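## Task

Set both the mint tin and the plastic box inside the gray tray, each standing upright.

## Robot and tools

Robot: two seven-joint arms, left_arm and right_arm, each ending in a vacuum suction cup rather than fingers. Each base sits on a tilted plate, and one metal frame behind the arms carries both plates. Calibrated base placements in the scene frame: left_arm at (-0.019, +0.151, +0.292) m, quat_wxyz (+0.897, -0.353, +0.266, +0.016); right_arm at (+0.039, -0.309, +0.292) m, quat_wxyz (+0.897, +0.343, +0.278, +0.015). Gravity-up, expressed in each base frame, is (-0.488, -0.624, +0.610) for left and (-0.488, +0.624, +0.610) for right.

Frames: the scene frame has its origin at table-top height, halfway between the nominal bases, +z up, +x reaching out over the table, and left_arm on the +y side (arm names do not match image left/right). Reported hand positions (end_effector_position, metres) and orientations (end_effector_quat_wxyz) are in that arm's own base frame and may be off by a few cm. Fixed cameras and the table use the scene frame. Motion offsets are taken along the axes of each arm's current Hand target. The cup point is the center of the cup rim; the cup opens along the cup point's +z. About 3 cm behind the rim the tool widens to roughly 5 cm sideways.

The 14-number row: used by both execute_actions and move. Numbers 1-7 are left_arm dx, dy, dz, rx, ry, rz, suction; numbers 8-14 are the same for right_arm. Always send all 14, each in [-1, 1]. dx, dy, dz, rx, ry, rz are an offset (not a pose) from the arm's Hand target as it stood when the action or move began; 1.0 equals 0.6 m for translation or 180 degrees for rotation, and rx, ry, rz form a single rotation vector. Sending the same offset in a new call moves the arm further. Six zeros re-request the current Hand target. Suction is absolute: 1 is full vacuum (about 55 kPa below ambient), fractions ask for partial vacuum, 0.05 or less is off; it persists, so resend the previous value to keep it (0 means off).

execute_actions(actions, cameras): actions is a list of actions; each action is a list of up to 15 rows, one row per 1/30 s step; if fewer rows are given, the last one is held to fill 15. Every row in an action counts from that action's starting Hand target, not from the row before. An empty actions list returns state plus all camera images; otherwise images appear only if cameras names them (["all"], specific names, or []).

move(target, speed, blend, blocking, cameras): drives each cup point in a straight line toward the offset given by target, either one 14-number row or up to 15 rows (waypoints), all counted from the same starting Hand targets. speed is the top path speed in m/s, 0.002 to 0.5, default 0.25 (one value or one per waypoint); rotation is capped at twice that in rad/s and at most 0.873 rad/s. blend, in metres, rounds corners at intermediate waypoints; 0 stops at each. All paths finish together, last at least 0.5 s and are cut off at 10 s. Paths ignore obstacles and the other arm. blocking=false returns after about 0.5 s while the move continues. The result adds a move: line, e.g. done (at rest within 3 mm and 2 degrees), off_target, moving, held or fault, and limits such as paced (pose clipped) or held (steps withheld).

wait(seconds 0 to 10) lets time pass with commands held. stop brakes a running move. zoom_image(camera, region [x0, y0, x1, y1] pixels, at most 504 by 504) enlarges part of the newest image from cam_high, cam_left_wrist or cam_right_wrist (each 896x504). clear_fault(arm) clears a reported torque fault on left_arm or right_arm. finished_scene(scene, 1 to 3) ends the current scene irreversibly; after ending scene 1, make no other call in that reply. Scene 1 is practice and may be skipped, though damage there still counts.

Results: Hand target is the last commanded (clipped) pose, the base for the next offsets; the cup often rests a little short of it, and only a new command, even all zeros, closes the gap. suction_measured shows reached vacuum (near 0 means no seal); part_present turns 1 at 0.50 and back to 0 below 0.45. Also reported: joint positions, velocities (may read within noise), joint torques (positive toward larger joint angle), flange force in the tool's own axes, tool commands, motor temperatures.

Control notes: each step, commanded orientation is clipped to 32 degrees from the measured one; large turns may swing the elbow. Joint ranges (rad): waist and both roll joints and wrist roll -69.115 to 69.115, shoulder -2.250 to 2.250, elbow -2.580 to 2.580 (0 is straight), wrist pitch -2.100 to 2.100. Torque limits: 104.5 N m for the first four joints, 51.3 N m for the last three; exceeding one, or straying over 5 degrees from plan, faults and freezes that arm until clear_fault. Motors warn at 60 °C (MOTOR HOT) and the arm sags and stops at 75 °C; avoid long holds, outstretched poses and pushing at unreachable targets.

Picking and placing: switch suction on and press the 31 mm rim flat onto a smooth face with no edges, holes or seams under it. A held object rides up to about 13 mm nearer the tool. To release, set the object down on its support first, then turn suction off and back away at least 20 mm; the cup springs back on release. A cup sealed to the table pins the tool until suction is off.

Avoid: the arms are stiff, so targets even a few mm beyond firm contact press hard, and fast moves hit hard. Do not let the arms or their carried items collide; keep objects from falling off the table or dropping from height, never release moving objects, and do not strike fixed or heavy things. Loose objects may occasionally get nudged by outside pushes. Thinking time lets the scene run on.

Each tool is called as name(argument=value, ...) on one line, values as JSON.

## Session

execute_actions(actions=[])

Scene clock: 0.00 s.
left_arm: end_effector_position=(+0.3225, +0.2922, +0.4576) suction_measured=0.01 part_present=0 end_effector_quat_wxyz=(-0.149, +0.650, +0.570, +0.480) | right_arm: end_effector_position=(+0.5283, +0.1484, +0.0428) suction_measured=0.00 part_present=0 end_effector_quat_wxyz=(-0.265, +0.670, -0.401, +0.566)
Joint positions: left_arm=[0.918 0.708 -2.252 2.078 -1.946 -0.667 2.769] | right_arm=[-1.467 1.835 1.032 2.174 2.641 0.729 0.742]
Joint velocities: within noise
Joint torques (N m): no reading
Motor temperatures (°C): left_arm=[32 21 24 24 31 36 36] | right_arm=[24 19 27 25 29 31 37]
Flange force (N): no reading
Hand target: left_arm +0.3225, +0.2922, +0.4576; -0.149, +0.650, +0.570, +0.480 | right_arm +0.5283, +0.1484, +0.0428; -0.265, +0.670, -0.401, +0.566
Tool commands: left_gripper/suction=+0.0 right_gripper/suction=+0.0
camera_calibration:
cam_left_wrist: T_world_to_cam=[[-0.0957779, 0.613864, 0.78358, -0.503398], [0.874616, -0.323954, 0.360694, -0.298995], [0.475261, 0.719878, -0.505868, -0.0185009], [0, 0, 0, 1]] pos_world=[0.222084, 0.225475, 0.492939]
cam_right_wrist: T_world_to_cam=[[0.0369253, -0.820454, 0.57052, 0.0746315], [-0.252302, -0.560068, -0.789093, 0.304343], [0.966944, -0.114806, -0.227683, -0.368045], [0, 0, 0, 1]] pos_world=[0.42991, 0.18943, 0.113778]

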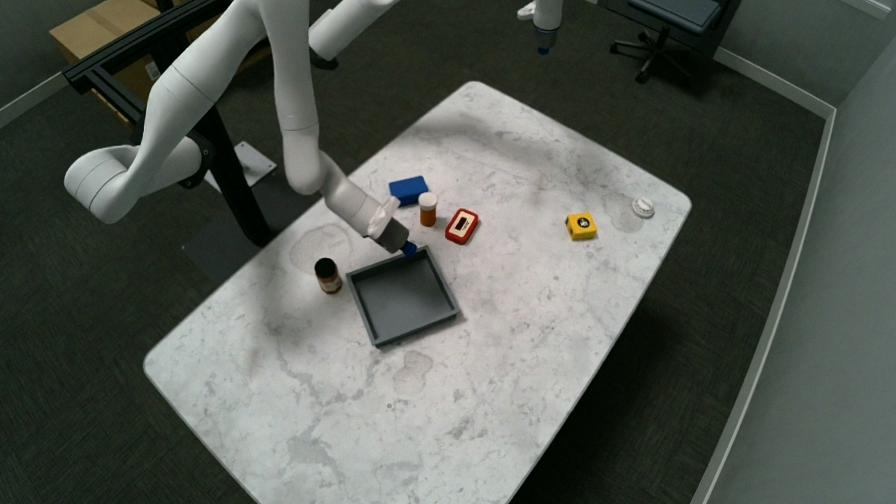

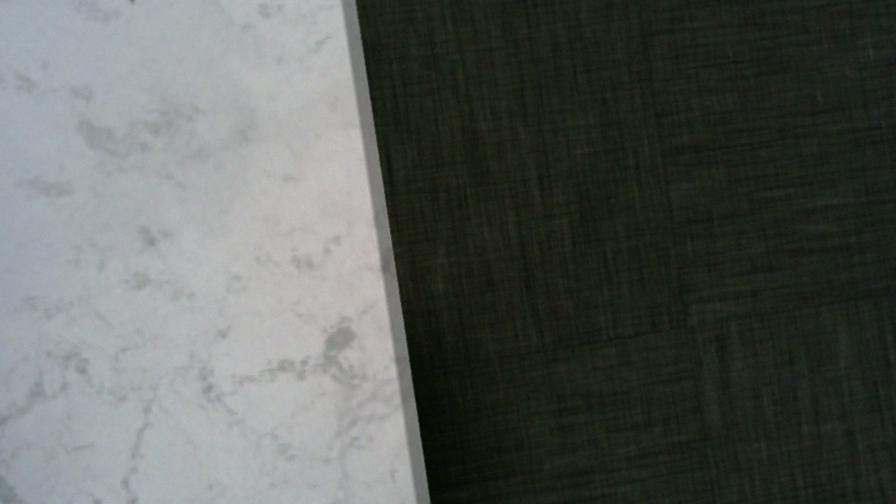

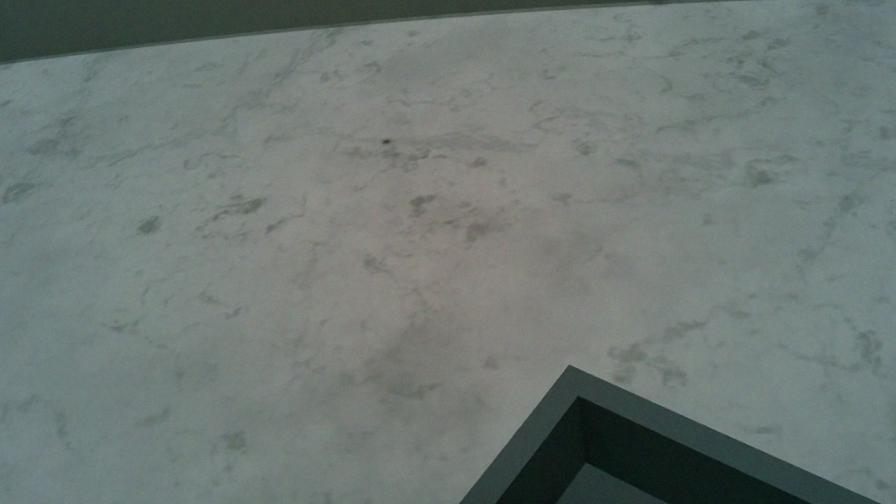

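zoom_image(camera="cam_high", region=[300, 150, 540, 360])

Scaled by 2.100 from the camera's 896x504 image, which has a finer 1280x720 frame.

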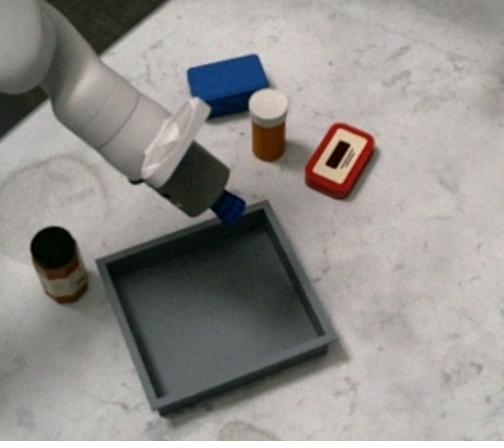

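move(target=[0, 0, 0, 0, 0, 0, 0, -0.33607, 0.06016, -0.00319, -0.2558, 0.07446, 0, 0], speed=0.35, cameras=["cam_high", "cam_right_wrist"])

Scene clock: 33.97 s.
left_arm: end_effector_position=(+0.3225, +0.2922, +0.4576) suction_measured=0.01 part_present=0 end_effector_quat_wxyz=(-0.149, +0.650, +0.570, +0.480) | right_arm: end_effector_position=(+0.5105, +0.2980, -0.0960) suction_measured=0.00 part_present=0 end_effector_quat_wxyz=(+0.065, +0.651, -0.618, +0.437)
Joint positions: left_arm=[0.918 0.708 -2.252 2.078 -1.946 -0.667 2.769] | right_arm=[-1.351 1.746 1.1 1.077 2.72 -0.963 0.762]
Joint torques (N m): left_arm=[6.48 -0.16 -4.44 -3.69 0.07 0.17 0.11] | right_arm=[-14.93 -14.34 1.84 -6.46 0.11 -0.12 0.22]
Flange force (N): left_arm=[-1.2 -4.7 4.9] | right_arm=[7.3 4.3 -1.6]
Hand target: left_arm +0.3225, +0.2922, +0.4576; -0.149, +0.650, +0.570, +0.480 | right_arm +0.5105, +0.2981, -0.0960; +0.065, +0.651, -0.618, +0.437
Off the commanded pose: left_arm 0.000 m, 0 deg | right_arm 0.000 m, 0 deg.
move: done
camera_calibration:
cam_right_wrist: T_world_to_cam=[[-0.122733, -0.735984, 0.66578, 0.342725], [-0.872355, -0.239872, -0.425979, 0.530016], [0.473216, -0.633079, -0.6126, 0.00436802], [0, 0, 0, 1]] pos_world=[0.502359, 0.382142, 0.000271663]
Images, in order (width x height): cam_high 896x504, cam_right_wrist 896x504.

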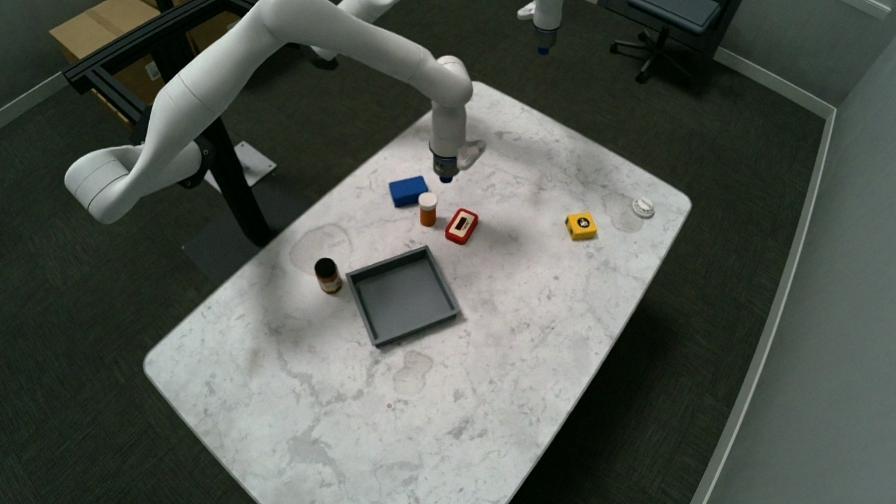

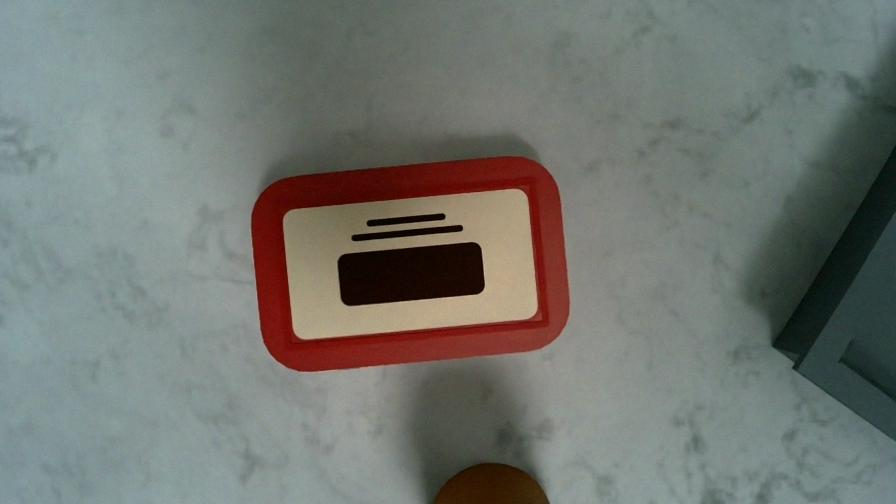

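move(target=[[0, 0, 0, 0, 0, 0, 0, -0.01417, -0.07967, 0.225, 0, 0, 0, 1], [0, 0, 0, 0, 0, 0, 0, -0.01417, -0.07967, 0.2567, 0, 0, 0, 1]], speed=[0.3, 0.03], cameras=[])

Scene clock: 47.03 s.
left_arm: end_effector_position=(+0.3225, +0.2922, +0.4576) suction_measured=0.01 part_present=0 end_effector_quat_wxyz=(-0.149, +0.650, +0.570, +0.480) | right_arm: end_effector_position=(+0.6280, +0.2192, -0.1737) suction_measured=0.46 part_present=0 end_effector_quat_wxyz=(+0.065, +0.651, -0.618, +0.437)
Joint positions: left_arm=[0.918 0.708 -2.252 2.078 -1.946 -0.667 2.769] | right_arm=[-1.004 1.916 1.159 0.714 2.748 -0.939 0.735]
Joint torques (N m): left_arm=[6.48 -0.16 -4.42 -3.73 0.05 0.14 0.1] | right_arm=[-16.89 -14.58 1.26 -6.57 0.12 -0.01 0.24]
Flange force (N): left_arm=[-1.4 -4.9 4.9] | right_arm=[8.8 5.9 -3.2]
Hand target: left_arm +0.3225, +0.2922, +0.4576; -0.149, +0.650, +0.570, +0.480 | right_arm +0.6280, +0.2192, -0.1737; +0.065, +0.651, -0.618, +0.437
Off the commanded pose: left_arm 0.000 m, 0 deg | right_arm 0.000 m, 0 deg.
move: done
No camera images: "cameras" was empty.

wait(seconds=0.05, cameras=[])

Scene clock: 50.73 s.
left_arm: end_effector_position=(+0.3225, +0.2922, +0.4576) suction_measured=0.01 part_present=0 end_effector_quat_wxyz=(-0.149, +0.650, +0.570, +0.480) | right_arm: end_effector_position=(+0.6280, +0.2192, -0.1737) suction_measured=0.98 part_present=1 end_effector_quat_wxyz=(+0.065, +0.651, -0.618, +0.437)
Joint positions: left_arm=[0.918 0.708 -2.252 2.078 -1.946 -0.667 2.769] | right_arm=[-1.003 1.916 1.159 0.714 2.748 -0.939 0.735]
Joint torques (N m): left_arm=[6.42 -0.14 -4.46 -3.74 0.1 0.15 0.14] | right_arm=[-16.79 -14.65 1.25 -6.66 0.1 -0.06 0.21]
Flange force (N): left_arm=[-1.4 -5.1 4.9] | right_arm=[9.6 6.6 -3.5]
Hand target: left_arm +0.3225, +0.2922, +0.4576; -0.149, +0.650, +0.570, +0.480 | right_arm +0.6280, +0.2192, -0.1737; +0.065, +0.651, -0.618, +0.437
Tool commands: left_gripper/suction=+0.0 right_gripper/suction=+1.0
Off the commanded pose: left_arm 0.000 m, 0 deg | right_arm 0.000 m, 0 deg.
wait: 0.07 s; at rest from the start
No camera images: "cameras" was empty.

move(target=[[0, 0, 0, 0, 0, 0, 0, 0, 0, -0.1, 0, 0, 0, 1], [0, 0, 0, 0, 0, 0, 0, 0.3822, 0.0582, -0.24, 0, 0, 0.2228, 1]], speed=[0.2, 0.3], blend=[0.03, 0], cameras=["cam_right_wrist"])

Scene clock: 53.60 s.
left_arm: end_effector_position=(+0.3225, +0.2922, +0.4576) suction_measured=0.01 part_present=0 end_effector_quat_wxyz=(-0.149, +0.650, +0.570, +0.480) | right_arm: end_effector_position=(+0.4945, +0.1297, +0.0470) suction_measured=1.00 part_present=1 end_effector_quat_wxyz=(+0.089, -0.399, +0.803, -0.433)
Joint positions: left_arm=[0.918 0.708 -2.252 2.078 -1.946 -0.667 2.769] | right_arm=[-1.395 1.478 1.191 1.79 2.503 -0.529 0.635]
Joint torques (N m): left_arm=[6.45 -0.19 -4.46 -3.79 0.1 0.19 0.14] | right_arm=[-12.92 -9.6 1.91 -3.95 0.09 0.12 0.23]
Flange force (N): left_arm=[-1.5 -5.0 4.8] | right_arm=[4.0 0.3 -2.1]
Hand target: left_arm +0.3225, +0.2922, +0.4576; -0.149, +0.650, +0.570, +0.480 | right_arm +0.4945, +0.1297, +0.0470; +0.089, -0.399, +0.803, -0.432
Off the commanded pose: left_arm 0.000 m, 0 deg | right_arm 0.000 m, 0 deg.
move: done
camera_calibration:
cam_right_wrist: T_world_to_cam=[[-0.651631, -0.722961, 0.229574, 0.402052], [-0.592093, 0.295612, -0.749693, 0.34383], [0.474134, -0.624453, -0.62069, -0.00822817], [0, 0, 0, 1]] pos_world=[0.469471, 0.18389, 0.160359]
Images, in order (width x height): cam_right_wrist 896x504.

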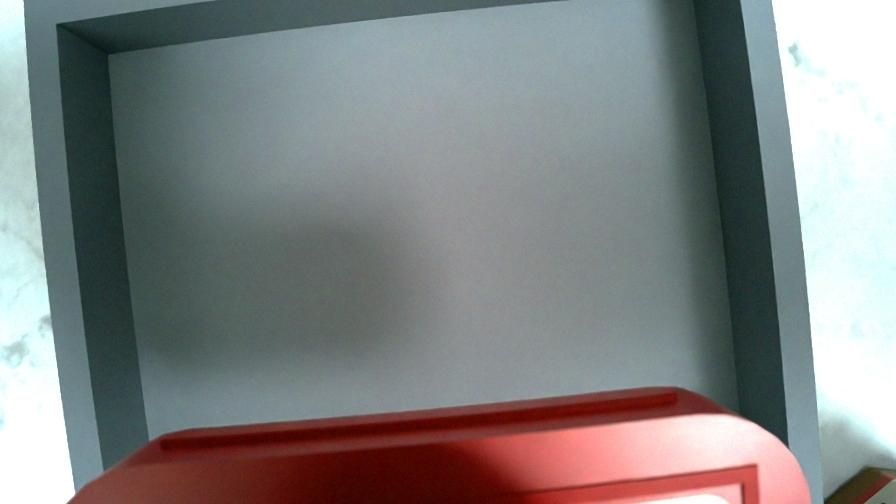

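move(target=[[0, 0, 0, 0, 0, 0, 0, 0, -0.0067, 0.2333, 0, 0, 0, 1], [0, 0, 0, 0, 0, 0, 0, 0, -0.0067, 0.245, 0, 0, 0, 1]], speed=[0.25, 0.02], cameras=["cam_right_wrist"])

Scene clock: 63.13 s.
left_arm: end_effector_position=(+0.3225, +0.2922, +0.4576) suction_measured=0.01 part_present=0 end_effector_quat_wxyz=(-0.149, +0.650, +0.570, +0.480) | right_arm: end_effector_position=(+0.5685, +0.0368, -0.0396) suction_measured=0.98 part_present=1 end_effector_quat_wxyz=(+0.089, -0.399, +0.803, -0.433)
Joint positions: left_arm=[0.918 0.708 -2.252 2.078 -1.946 -0.667 2.769] | right_arm=[-1.096 1.603 1.056 1.672 2.433 -0.289 0.709]
Joint torques (N m): left_arm=[6.45 -0.15 -4.47 -3.73 0.06 0.14 0.1] | right_arm=[-14.06 -10.89 1.12 -2.58 0.11 -0.04 0.22]
Flange force (N): left_arm=[-1.4 -4.9 5.0] | right_arm=[3.4 0.2 -2.6]
Hand target: left_arm +0.3225, +0.2922, +0.4576; -0.149, +0.650, +0.570, +0.480 | right_arm +0.5685, +0.0367, -0.0396; +0.089, -0.399, +0.803, -0.433
Off the commanded pose: left_arm 0.000 m, 0 deg | right_arm 0.000 m, 0 deg.
move: done
camera_calibration:
cam_right_wrist: T_world_to_cam=[[-0.651673, -0.72294, 0.22952, 0.402944], [-0.592046, 0.295664, -0.74971, 0.350185], [0.474135, -0.624452, -0.62069, -0.15514], [0, 0, 0, 1]] pos_world=[0.543471, 0.0908895, 0.0737593]
Images, in order (width x height): cam_right_wrist 896x504.

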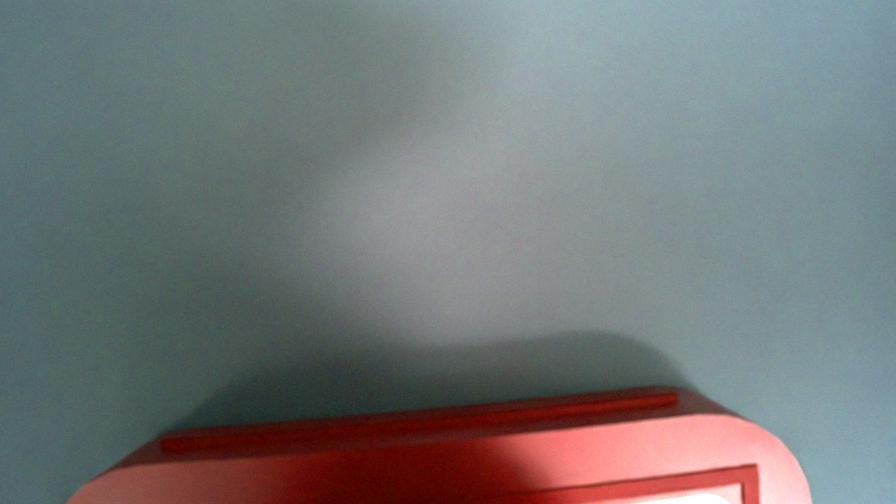

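move(target=[0, 0, 0, 0, 0, 0, 0, 0, 0, 0.004, 0, 0, 0, 1], speed=0.02, cameras=[])

move(target=[0, 0, 0, 0, 0, 0, 0, 0, 0, 0.003, 0, 0, 0, 1], speed=0.02, cameras=["cam_right_wrist"])

Scene clock: 64.87 s.
left_arm: end_effector_position=(+0.3225, +0.2922, +0.4576) suction_measured=0.01 part_present=0 end_effector_quat_wxyz=(-0.149, +0.650, +0.570, +0.480) | right_arm: end_effector_position=(+0.5697, +0.0353, -0.0411) suction_measured=0.98 part_present=1 end_effector_quat_wxyz=(+0.089, -0.399, +0.803, -0.432)
Joint positions: left_arm=[0.918 0.708 -2.252 2.078 -1.946 -0.667 2.769] | right_arm=[-1.091 1.606 1.054 1.669 2.432 -0.286 0.709]
Joint torques (N m): left_arm=[6.44 -0.11 -4.5 -3.71 0.1 0.16 0.12] | right_arm=[-14.05 -10.79 1.11 -2.64 0.09 -0.02 0.19]
Flange force (N): left_arm=[-1.3 -4.9 5.1] | right_arm=[3.8 0.1 -2.9]
Hand target: left_arm +0.3225, +0.2922, +0.4576; -0.149, +0.650, +0.570, +0.480 | right_arm +0.5697, +0.0353, -0.0411; +0.089, -0.399, +0.803, -0.432
Off the commanded pose: left_arm 0.000 m, 0 deg | right_arm 0.000 m, 0 deg.
move: done
No camera images: "cameras" was empty.

Scene clock: 65.57 s.
left_arm: end_effector_position=(+0.3225, +0.2922, +0.4576) suction_measured=0.01 part_present=0 end_effector_quat_wxyz=(-0.149, +0.650, +0.570, +0.480) | right_arm: end_effector_position=(+0.5706, +0.0342, -0.0421) suction_measured=0.99 part_present=1 end_effector_quat_wxyz=(+0.089, -0.399, +0.803, -0.432)
Joint positions: left_arm=[0.918 0.708 -2.252 2.078 -1.946 -0.667 2.769] | right_arm=[-1.088 1.607 1.053 1.667 2.432 -0.284 0.71]
Joint torques (N m): left_arm=[6.48 -0.12 -4.45 -3.72 0.07 0.15 0.08] | right_arm=[2.75 1.61 -2.03 -4.77 -0.33 2.18 0.26]
Flange force (N): left_arm=[-1.3 -4.8 5.0] | right_arm=[13.2 2.2 -57.1]
Hand target: left_arm +0.3225, +0.2922, +0.4576; -0.149, +0.650, +0.570, +0.480 | right_arm +0.5706, +0.0341, -0.0422; +0.089, -0.399, +0.803, -0.433
Off the commanded pose: left_arm 0.000 m, 0 deg | right_arm 0.000 m, 0 deg.
move: done
camera_calibration:
cam_right_wrist: T_world_to_cam=[[-0.651565, -0.723047, 0.22949, 0.402966], [-0.59208, 0.295593, -0.749711, 0.350259], [0.474241, -0.624362, -0.620699, -0.159267], [0, 0, 0, 1]] pos_world=[0.54547, 0.0883892, 0.0712593]
Images, in order (width x height): cam_right_wrist 896x504.

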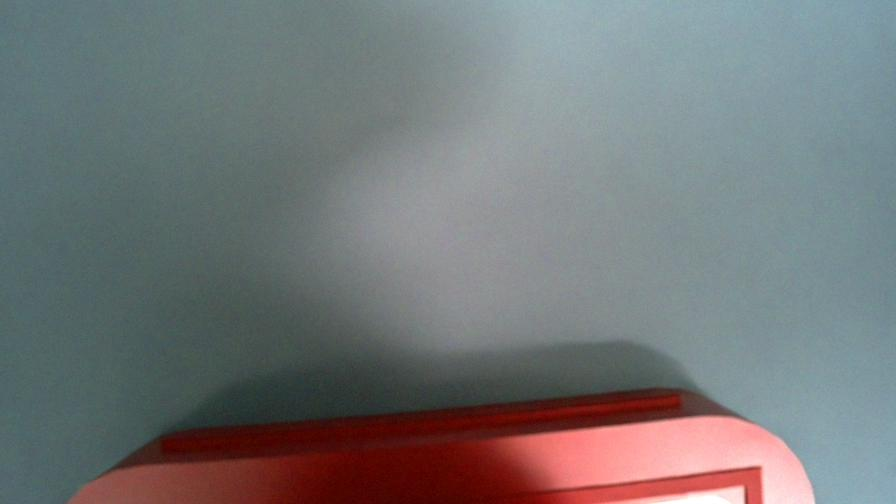

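move(target=[[0, 0, 0, 0, 0, 0, 0, 0, 0, -0.0042, 0, 0, 0, 1], [0, 0, 0, 0, 0, 0, 0, 0, 0, -0.0042, 0, 0, 0, 0]], speed=0.03, cameras=[])

wait(seconds=0.3, cameras=[])

move(target=[[0, 0, 0, 0, 0, 0, 0, 0, 0, -0.05, 0, 0, 0, 0], [0, 0, 0, 0, 0, 0, 0, 0, 0, -0.13, 0, 0, 0, 0], [0, 0, 0, 0, 0, 0, 0, -0.1437, 0.5055, -0.2978, 0, 0, 0, 0]], speed=[0.1, 0.25, 0.35], blend=[0.01, 0.03, 0], cameras=["cam_high", "cam_right_wrist"])

Scene clock: 74.10 s.
left_arm: end_effector_position=(+0.3225, +0.2922, +0.4576) suction_measured=0.01 part_present=0 end_effector_quat_wxyz=(-0.149, +0.650, +0.570, +0.480) | right_arm: end_effector_position=(+0.5693, +0.0357, -0.0406) suction_measured=0.00 part_present=0 end_effector_quat_wxyz=(+0.089, -0.399, +0.803, -0.433)
Joint positions: left_arm=[0.918 0.708 -2.252 2.078 -1.946 -0.667 2.769] | right_arm=[-1.093 1.605 1.055 1.67 2.432 -0.287 0.709]
Joint torques (N m): left_arm=[6.39 -0.14 -4.48 -3.81 0.06 0.14 0.11] | right_arm=[-10.93 -8.54 0.45 -2.68 0.03 0.17 0.2]
Flange force (N): left_arm=[-1.7 -5.1 5.0] | right_arm=[4.8 0.4 -12.2]
Hand target: left_arm +0.3225, +0.2922, +0.4576; -0.149, +0.650, +0.570, +0.480 | right_arm +0.5693, +0.0357, -0.0406; +0.089, -0.399, +0.803, -0.432
Off the commanded pose: left_arm 0.000 m, 0 deg | right_arm 0.000 m, 0 deg.
move: done
No camera images: "cameras" was empty.

Scene clock: 74.40 s.
left_arm: end_effector_position=(+0.3225, +0.2922, +0.4576) suction_measured=0.01 part_present=0 end_effector_quat_wxyz=(-0.149, +0.650, +0.570, +0.480) | right_arm: end_effector_position=(+0.5693, +0.0357, -0.0406) suction_measured=0.00 part_present=0 end_effector_quat_wxyz=(+0.089, -0.399, +0.803, -0.433)
Joint positions: left_arm=[0.918 0.708 -2.252 2.078 -1.946 -0.667 2.769] | right_arm=[-1.093 1.605 1.055 1.67 2.432 -0.287 0.709]
Joint torques (N m): left_arm=[6.45 -0.14 -4.41 -3.76 0.06 0.17 0.12] | right_arm=[-10.81 -8.52 0.49 -2.53 0.03 0.12 0.28]
Flange force (N): left_arm=[-1.5 -5.0 4.8] | right_arm=[4.4 0.6 -12.2]
Hand target: left_arm +0.3225, +0.2922, +0.4576; -0.149, +0.650, +0.570, +0.480 | right_arm +0.5693, +0.0357, -0.0406; +0.089, -0.399, +0.803, -0.432
Tool commands: left_gripper/suction=+0.0 right_gripper/suction=+0.0
Off the commanded pose: left_arm 0.000 m, 0 deg | right_arm 0.000 m, 0 deg.
wait: 0.30 s; at rest by 0.17 s
No camera images: "cameras" was empty.

Scene clock: 76.43 s.
left_arm: end_effector_position=(+0.3225, +0.2922, +0.4576) suction_measured=0.01 part_present=0 end_effector_quat_wxyz=(-0.149, +0.650, +0.570, +0.480) | right_arm: end_effector_position=(+0.3681, +0.3022, -0.1814) suction_measured=0.00 part_present=0 end_effector_quat_wxyz=(+0.089, -0.399, +0.803, -0.433)
Joint positions: left_arm=[0.918 0.708 -2.252 2.078 -1.946 -0.667 2.769] | right_arm=[-1.679 1.928 1.106 1.241 2.44 -0.975 -0.001]
Joint torques (N m): left_arm=[6.45 -0.13 -4.49 -3.76 0.08 0.15 0.11] | right_arm=[-11.36 -16.04 3.35 -5.51 0.13 -0.11 0.23]
Flange force (N): left_arm=[-1.5 -4.9 5.1] | right_arm=[6.0 -2.6 -1.6]
Hand target: left_arm +0.3225, +0.2922, +0.4576; -0.149, +0.650, +0.570, +0.480 | right_arm +0.3681, +0.3022, -0.1814; +0.089, -0.399, +0.803, -0.433
Off the commanded pose: left_arm 0.000 m, 0 deg | right_arm 0.000 m, 0 deg.
move: done; blend cut to 0.024 m at target 2
camera_calibration:
cam_right_wrist: T_world_to_cam=[[-0.651631, -0.722961, 0.229574, 0.496832], [-0.592093, 0.295612, -0.749693, 0.0467668], [0.474134, -0.624453, -0.62069, 0.0176548], [0, 0, 0, 1]] pos_world=[0.343071, 0.35639, -0.0680407]
Images, in order (width x height): cam_high 896x504, cam_right_wrist 896x504.

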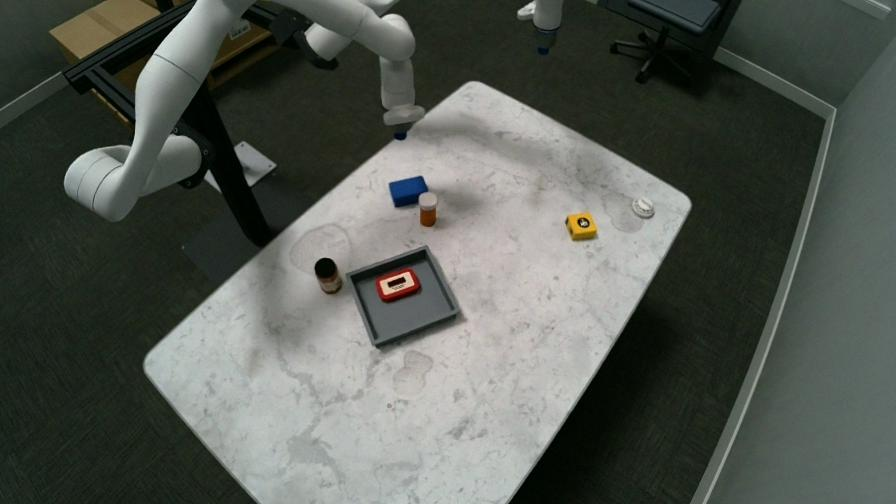

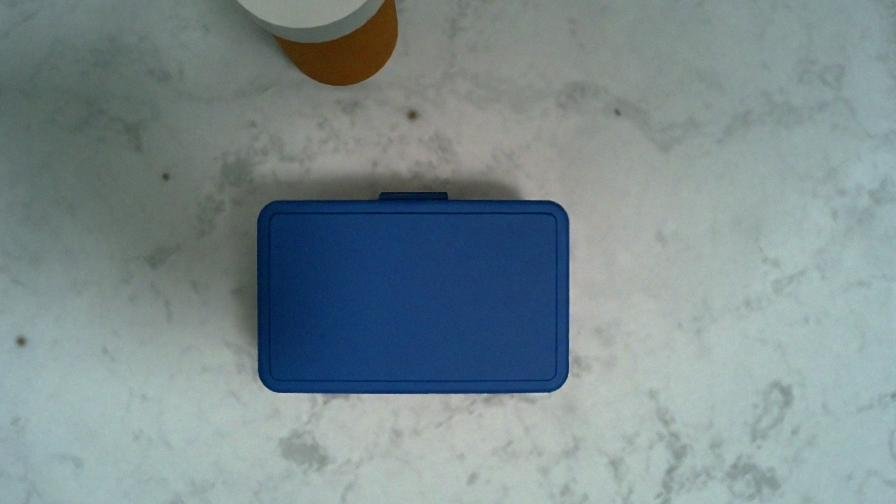

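move(target=[[0, 0, 0, 0, 0, 0, 0, -0.0124, -0.0625, 0.2167, 0, 0, 0, 1], [0, 0, 0, 0, 0, 0, 0, -0.0124, -0.0625, 0.2617, 0, 0, 0, 1]], speed=[0.3, 0.03], cameras=[])

wait(seconds=0.5, cameras=[])

Scene clock: 88.03 s.
left_arm: end_effector_position=(+0.3225, +0.2922, +0.4576) suction_measured=0.01 part_present=0 end_effector_quat_wxyz=(-0.149, +0.650, +0.570, +0.480) | right_arm: end_effector_position=(+0.4708, +0.1981, -0.2500) suction_measured=0.68 part_present=1 end_effector_quat_wxyz=(+0.089, -0.399, +0.803, -0.432)
Joint positions: left_arm=[0.918 0.708 -2.252 2.078 -1.946 -0.667 2.769] | right_arm=[-1.422 2.078 1.11 1.176 2.4 -0.746 0.077]
Joint torques (N m): left_arm=[6.45 -0.12 -4.48 -3.74 0.12 0.16 0.09] | right_arm=[-12.62 -15.88 2.88 -4.69 0.15 -0.08 0.22]
Flange force (N): left_arm=[-1.3 -4.8 4.9] | right_arm=[5.9 -2.0 -2.7]
Hand target: left_arm +0.3225, +0.2922, +0.4576; -0.149, +0.650, +0.570, +0.480 | right_arm +0.4708, +0.1981, -0.2500; +0.089, -0.399, +0.803, -0.432
Off the commanded pose: left_arm 0.000 m, 0 deg | right_arm 0.000 m, 0 deg.
move: done
No camera images: "cameras" was empty.

Scene clock: 88.53 s.
left_arm: end_effector_position=(+0.3225, +0.2922, +0.4576) suction_measured=0.01 part_present=0 end_effector_quat_wxyz=(-0.149, +0.650, +0.570, +0.480) | right_arm: end_effector_position=(+0.4708, +0.1981, -0.2500) suction_measured=0.99 part_present=1 end_effector_quat_wxyz=(+0.089, -0.399, +0.803, -0.432)
Joint positions: left_arm=[0.918 0.708 -2.252 2.078 -1.946 -0.667 2.769] | right_arm=[-1.422 2.078 1.11 1.176 2.4 -0.746 0.076]
Joint torques (N m): left_arm=[6.44 -0.17 -4.47 -3.74 0.07 0.16 0.13] | right_arm=[-12.64 -15.82 2.86 -4.76 0.1 -0.03 0.21]
Flange force (N): left_arm=[-1.5 -4.9 5.0] | right_arm=[6.0 -2.2 -2.9]
Hand target: left_arm +0.3225, +0.2922, +0.4576; -0.149, +0.650, +0.570, +0.480 | right_arm +0.4708, +0.1981, -0.2500; +0.089, -0.399, +0.803, -0.432
Tool commands: left_gripper/suction=+0.0 right_gripper/suction=+1.0
Off the commanded pose: left_arm 0.000 m, 0 deg | right_arm 0.000 m, 0 deg.
wait: 0.50 s; at rest by 0.17 s
No camera images: "cameras" was empty.

move(target=[[0, 0, 0, 0, 0, 0, 0, 0, 0, -0.1617, 0, 0, 0, 1], [0, 0, 0, 0, 0, 0, 0, 0.1412, -0.5672, -0.1617, 0, 0, -0.0339, 1]], speed=[0.2, 0.3], blend=[0.02, 0], cameras=["cam_right_wrist"])

Scene clock: 93.90 s.
left_arm: end_effector_position=(+0.3225, +0.2922, +0.4576) suction_measured=0.01 part_present=0 end_effector_quat_wxyz=(-0.149, +0.650, +0.570, +0.480) | right_arm: end_effector_position=(+0.5595, +0.0934, +0.0870) suction_measured=0.98 part_present=1 end_effector_quat_wxyz=(+0.065, -0.442, +0.781, -0.437)
Joint positions: left_arm=[0.918 0.708 -2.252 2.078 -1.946 -0.667 2.769] | right_arm=[-1.225 1.402 1.222 1.69 2.569 -0.521 0.826]
Joint torques (N m): left_arm=[6.41 -0.15 -4.47 -3.73 0.08 0.17 0.08] | right_arm=[-13.9 -9.35 1.64 -4.18 0.13 -0.01 0.18]
Flange force (N): left_arm=[-1.4 -4.7 4.8] | right_arm=[4.8 1.7 -2.3]
Hand target: left_arm +0.3225, +0.2922, +0.4576; -0.149, +0.650, +0.570, +0.480 | right_arm +0.5595, +0.0933, +0.0870; +0.065, -0.442, +0.781, -0.437
Off the commanded pose: left_arm 0.000 m, 0 deg | right_arm 0.000 m, 0 deg.
move: done
camera_calibration:
cam_right_wrist: T_world_to_cam=[[-0.585863, -0.749181, 0.309018, 0.367714], [-0.657629, 0.216662, -0.721514, 0.464619], [0.473592, -0.625927, -0.619617, -0.0365701], [0, 0, 0, 1]] pos_world=[0.538296, 0.151929, 0.198939]
Images, in order (width x height): cam_right_wrist 896x504.

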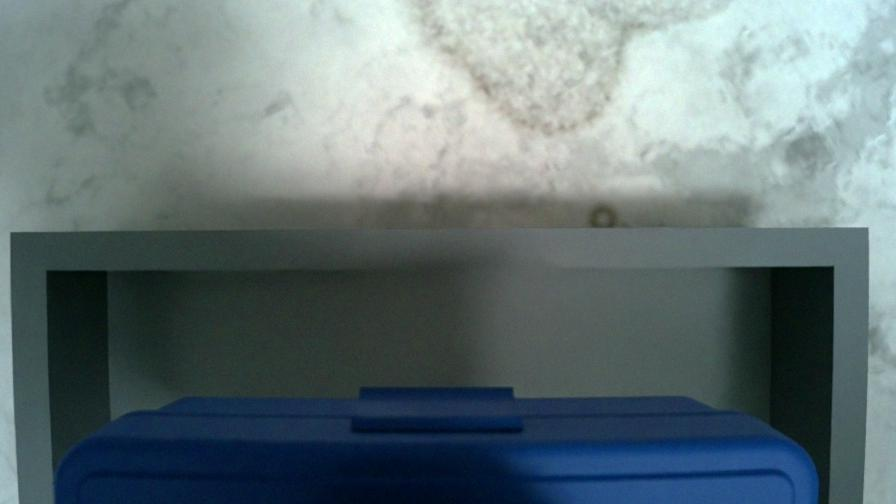

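move(target=[[0, 0, 0, 0, 0, 0, 0, 0.0025, -0.0033, 0.155, 0, 0, 0, 1], [0, 0, 0, 0, 0, 0, 0, 0.0025, -0.0033, 0.165, 0, 0, 0, 1]], speed=[0.25, 0.02], cameras=["cam_right_wrist"])

Scene clock: 98.97 s.
left_arm: end_effector_position=(+0.3225, +0.2922, +0.4576) suction_measured=0.01 part_present=0 end_effector_quat_wxyz=(-0.149, +0.650, +0.570, +0.480) | right_arm: end_effector_position=(+0.6082, +0.0301, +0.0286) suction_measured=0.99 part_present=1 end_effector_quat_wxyz=(+0.066, -0.442, +0.781, -0.437)
Joint positions: left_arm=[0.918 0.708 -2.252 2.078 -1.946 -0.667 2.769] | right_arm=[-1.029 1.485 1.129 1.61 2.525 -0.374 0.867]
Joint torques (N m): left_arm=[6.42 -0.18 -4.46 -3.77 0.06 0.16 0.11] | right_arm=[-7.91 -5.96 -0.15 -3.52 -0.12 0.86 0.2]
Flange force (N): left_arm=[-1.6 -4.9 4.9] | right_arm=[7.0 3.1 -22.9]
Hand target: left_arm +0.3225, +0.2922, +0.4576; -0.149, +0.650, +0.570, +0.480 | right_arm +0.6081, +0.0300, +0.0285; +0.065, -0.442, +0.781, -0.437
Off the commanded pose: left_arm 0.000 m, 0 deg | right_arm 0.000 m, 0 deg.
move: done
camera_calibration:
cam_right_wrist: T_world_to_cam=[[-0.585748, -0.749331, 0.308872, 0.366776], [-0.657653, 0.216691, -0.721483, 0.468166], [0.4737, -0.625737, -0.619727, -0.135458], [0, 0, 0, 1]] pos_world=[0.586895, 0.0886282, 0.14054]
Images, in order (width x height): cam_right_wrist 896x504.

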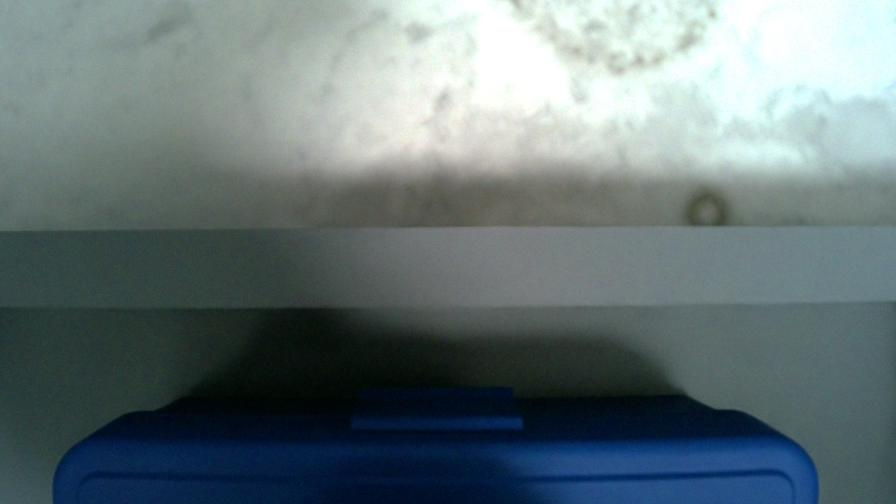

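move(target=[[0, 0, 0, 0, 0, 0, 0, 0, 0, -0.0017, 0, 0, 0, 1], [0, 0, 0, 0, 0, 0, 0, 0, 0, -0.0017, 0, 0, 0, 0]], speed=0.03, cameras=[])

wait(seconds=0.3, cameras=[])

move(target=[[0, 0, 0, 0, 0, 0, 0, 0, 0, -0.05, 0, 0, 0, 0], [0, 0, 0, 0, 0, 0, 0, 0, 0, -0.25, 0, 0, 0, 0]], speed=[0.1, 0.3], blend=[0.01, 0], cameras=["cam_high", "cam_right_wrist"])

Scene clock: 102.23 s.
left_arm: end_effector_position=(+0.3225, +0.2922, +0.4576) suction_measured=0.01 part_present=0 end_effector_quat_wxyz=(-0.149, +0.650, +0.570, +0.480) | right_arm: end_effector_position=(+0.6076, +0.0306, +0.0292) suction_measured=0.00 part_present=0 end_effector_quat_wxyz=(+0.065, -0.442, +0.781, -0.437)
Joint positions: left_arm=[0.918 0.708 -2.252 2.078 -1.946 -0.667 2.769] | right_arm=[-1.031 1.484 1.13 1.612 2.525 -0.375 0.867]
Joint torques (N m): left_arm=[6.45 -0.17 -4.47 -3.75 0.07 0.15 0.12] | right_arm=[-11.21 -8.11 0.73 -3.25 0.05 0.38 0.24]
Flange force (N): left_arm=[-1.5 -4.9 5.0] | right_arm=[5.4 2.3 -12.6]
Hand target: left_arm +0.3225, +0.2922, +0.4576; -0.149, +0.650, +0.570, +0.480 | right_arm +0.6076, +0.0306, +0.0291; +0.065, -0.442, +0.781, -0.437
Off the commanded pose: left_arm 0.000 m, 0 deg | right_arm 0.000 m, 0 deg.
move: done
No camera images: "cameras" was empty.

Scene clock: 102.53 s.
left_arm: end_effector_position=(+0.3225, +0.2922, +0.4576) suction_measured=0.01 part_present=0 end_effector_quat_wxyz=(-0.149, +0.650, +0.570, +0.480) | right_arm: end_effector_position=(+0.6076, +0.0306, +0.0291) suction_measured=0.00 part_present=0 end_effector_quat_wxyz=(+0.065, -0.442, +0.781, -0.437)
Joint positions: left_arm=[0.918 0.708 -2.252 2.078 -1.946 -0.667 2.769] | right_arm=[-1.031 1.484 1.13 1.612 2.525 -0.375 0.867]
Joint torques (N m): left_arm=[6.44 -0.13 -4.45 -3.81 0.08 0.13 0.12] | right_arm=[-11.06 -8.04 0.68 -3.26 0.07 0.43 0.22]
Flange force (N): left_arm=[-1.6 -5.2 5.0] | right_arm=[5.3 2.3 -13.1]
Hand target: left_arm +0.3225, +0.2922, +0.4576; -0.149, +0.650, +0.570, +0.480 | right_arm +0.6076, +0.0306, +0.0291; +0.065, -0.442, +0.781, -0.437
Tool commands: left_gripper/suction=+0.0 right_gripper/suction=+0.0
Off the commanded pose: left_arm 0.000 m, 0 deg | right_arm 0.000 m, 0 deg.
wait: 0.30 s; at rest by 0.17 s
No camera images: "cameras" was empty.

Scene clock: 103.73 s.
left_arm: end_effector_position=(+0.3225, +0.2922, +0.4576) suction_measured=0.01 part_present=0 end_effector_quat_wxyz=(-0.149, +0.650, +0.570, +0.480) | right_arm: end_effector_position=(+0.5345, +0.1242, +0.1207) suction_measured=0.00 part_present=0 end_effector_quat_wxyz=(+0.065, -0.442, +0.781, -0.437)
Joint positions: left_arm=[0.918 0.708 -2.252 2.078 -1.946 -0.667 2.769] | right_arm=[-1.321 1.359 1.282 1.706 2.604 -0.616 0.804]
Joint torques (N m): left_arm=[6.45 -0.15 -4.44 -3.8 0.07 0.18 0.1] | right_arm=[-13.35 -8.35 1.73 -4.64 0.13 -0.06 0.25]
Flange force (N): left_arm=[-1.5 -5.0 4.8] | right_arm=[5.2 1.7 -2.3]
Hand target: left_arm +0.3225, +0.2922, +0.4576; -0.149, +0.650, +0.570, +0.480 | right_arm +0.5345, +0.1242, +0.1207; +0.065, -0.442, +0.781, -0.437
Off the commanded pose: left_arm 0.000 m, 0 deg | right_arm 0.000 m, 0 deg.
move: done
camera_calibration:
cam_right_wrist: T_world_to_cam=[[-0.585925, -0.749148, 0.30898, 0.365794], [-0.657649, 0.216805, -0.721452, 0.465719], [0.473486, -0.625918, -0.619708, 0.0154411], [0, 0, 0, 1]] pos_world=[0.513296, 0.182729, 0.23254]
Images, in order (width x height): cam_high 896x504, cam_right_wrist 896x504.

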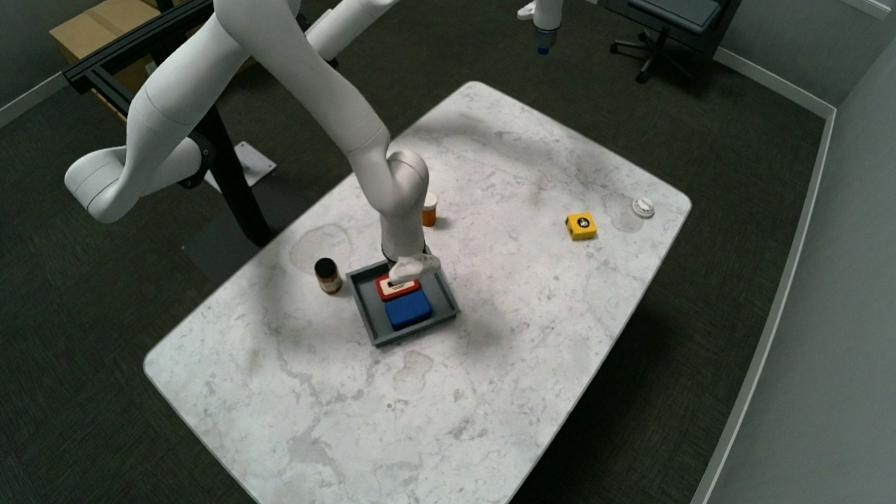

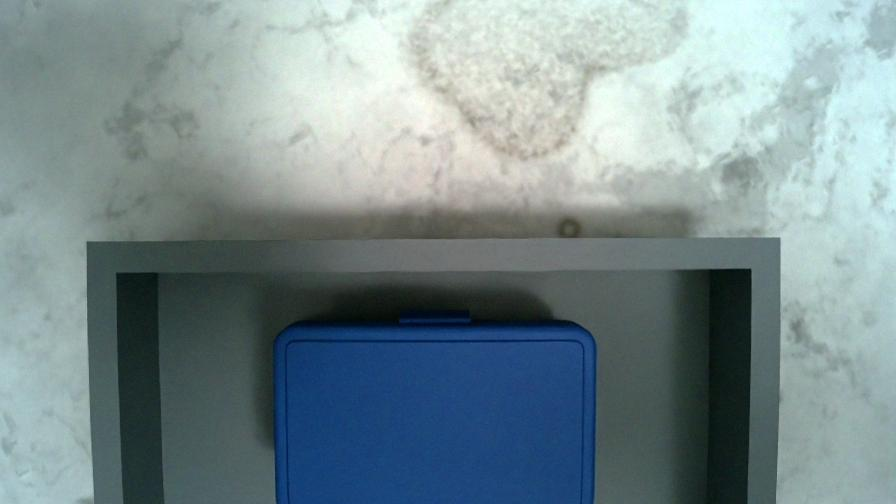

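zoom_image(camera="cam_high", region=[330, 240, 480, 360])

Scaled by 3.360 from the camera's 896x504 image, which has a finer 1280x720 frame.

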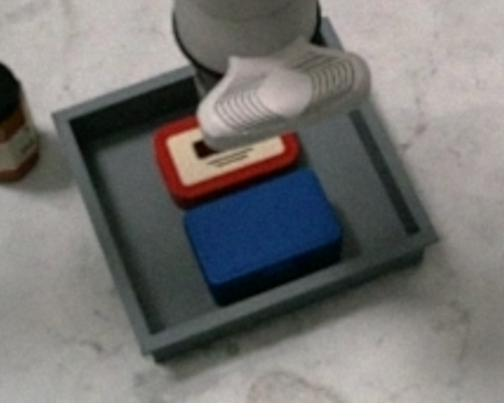

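Both items sit flat and upright in the tray, and both have been released.

finished_scene(scene=2)

The scene is finished: the task was done.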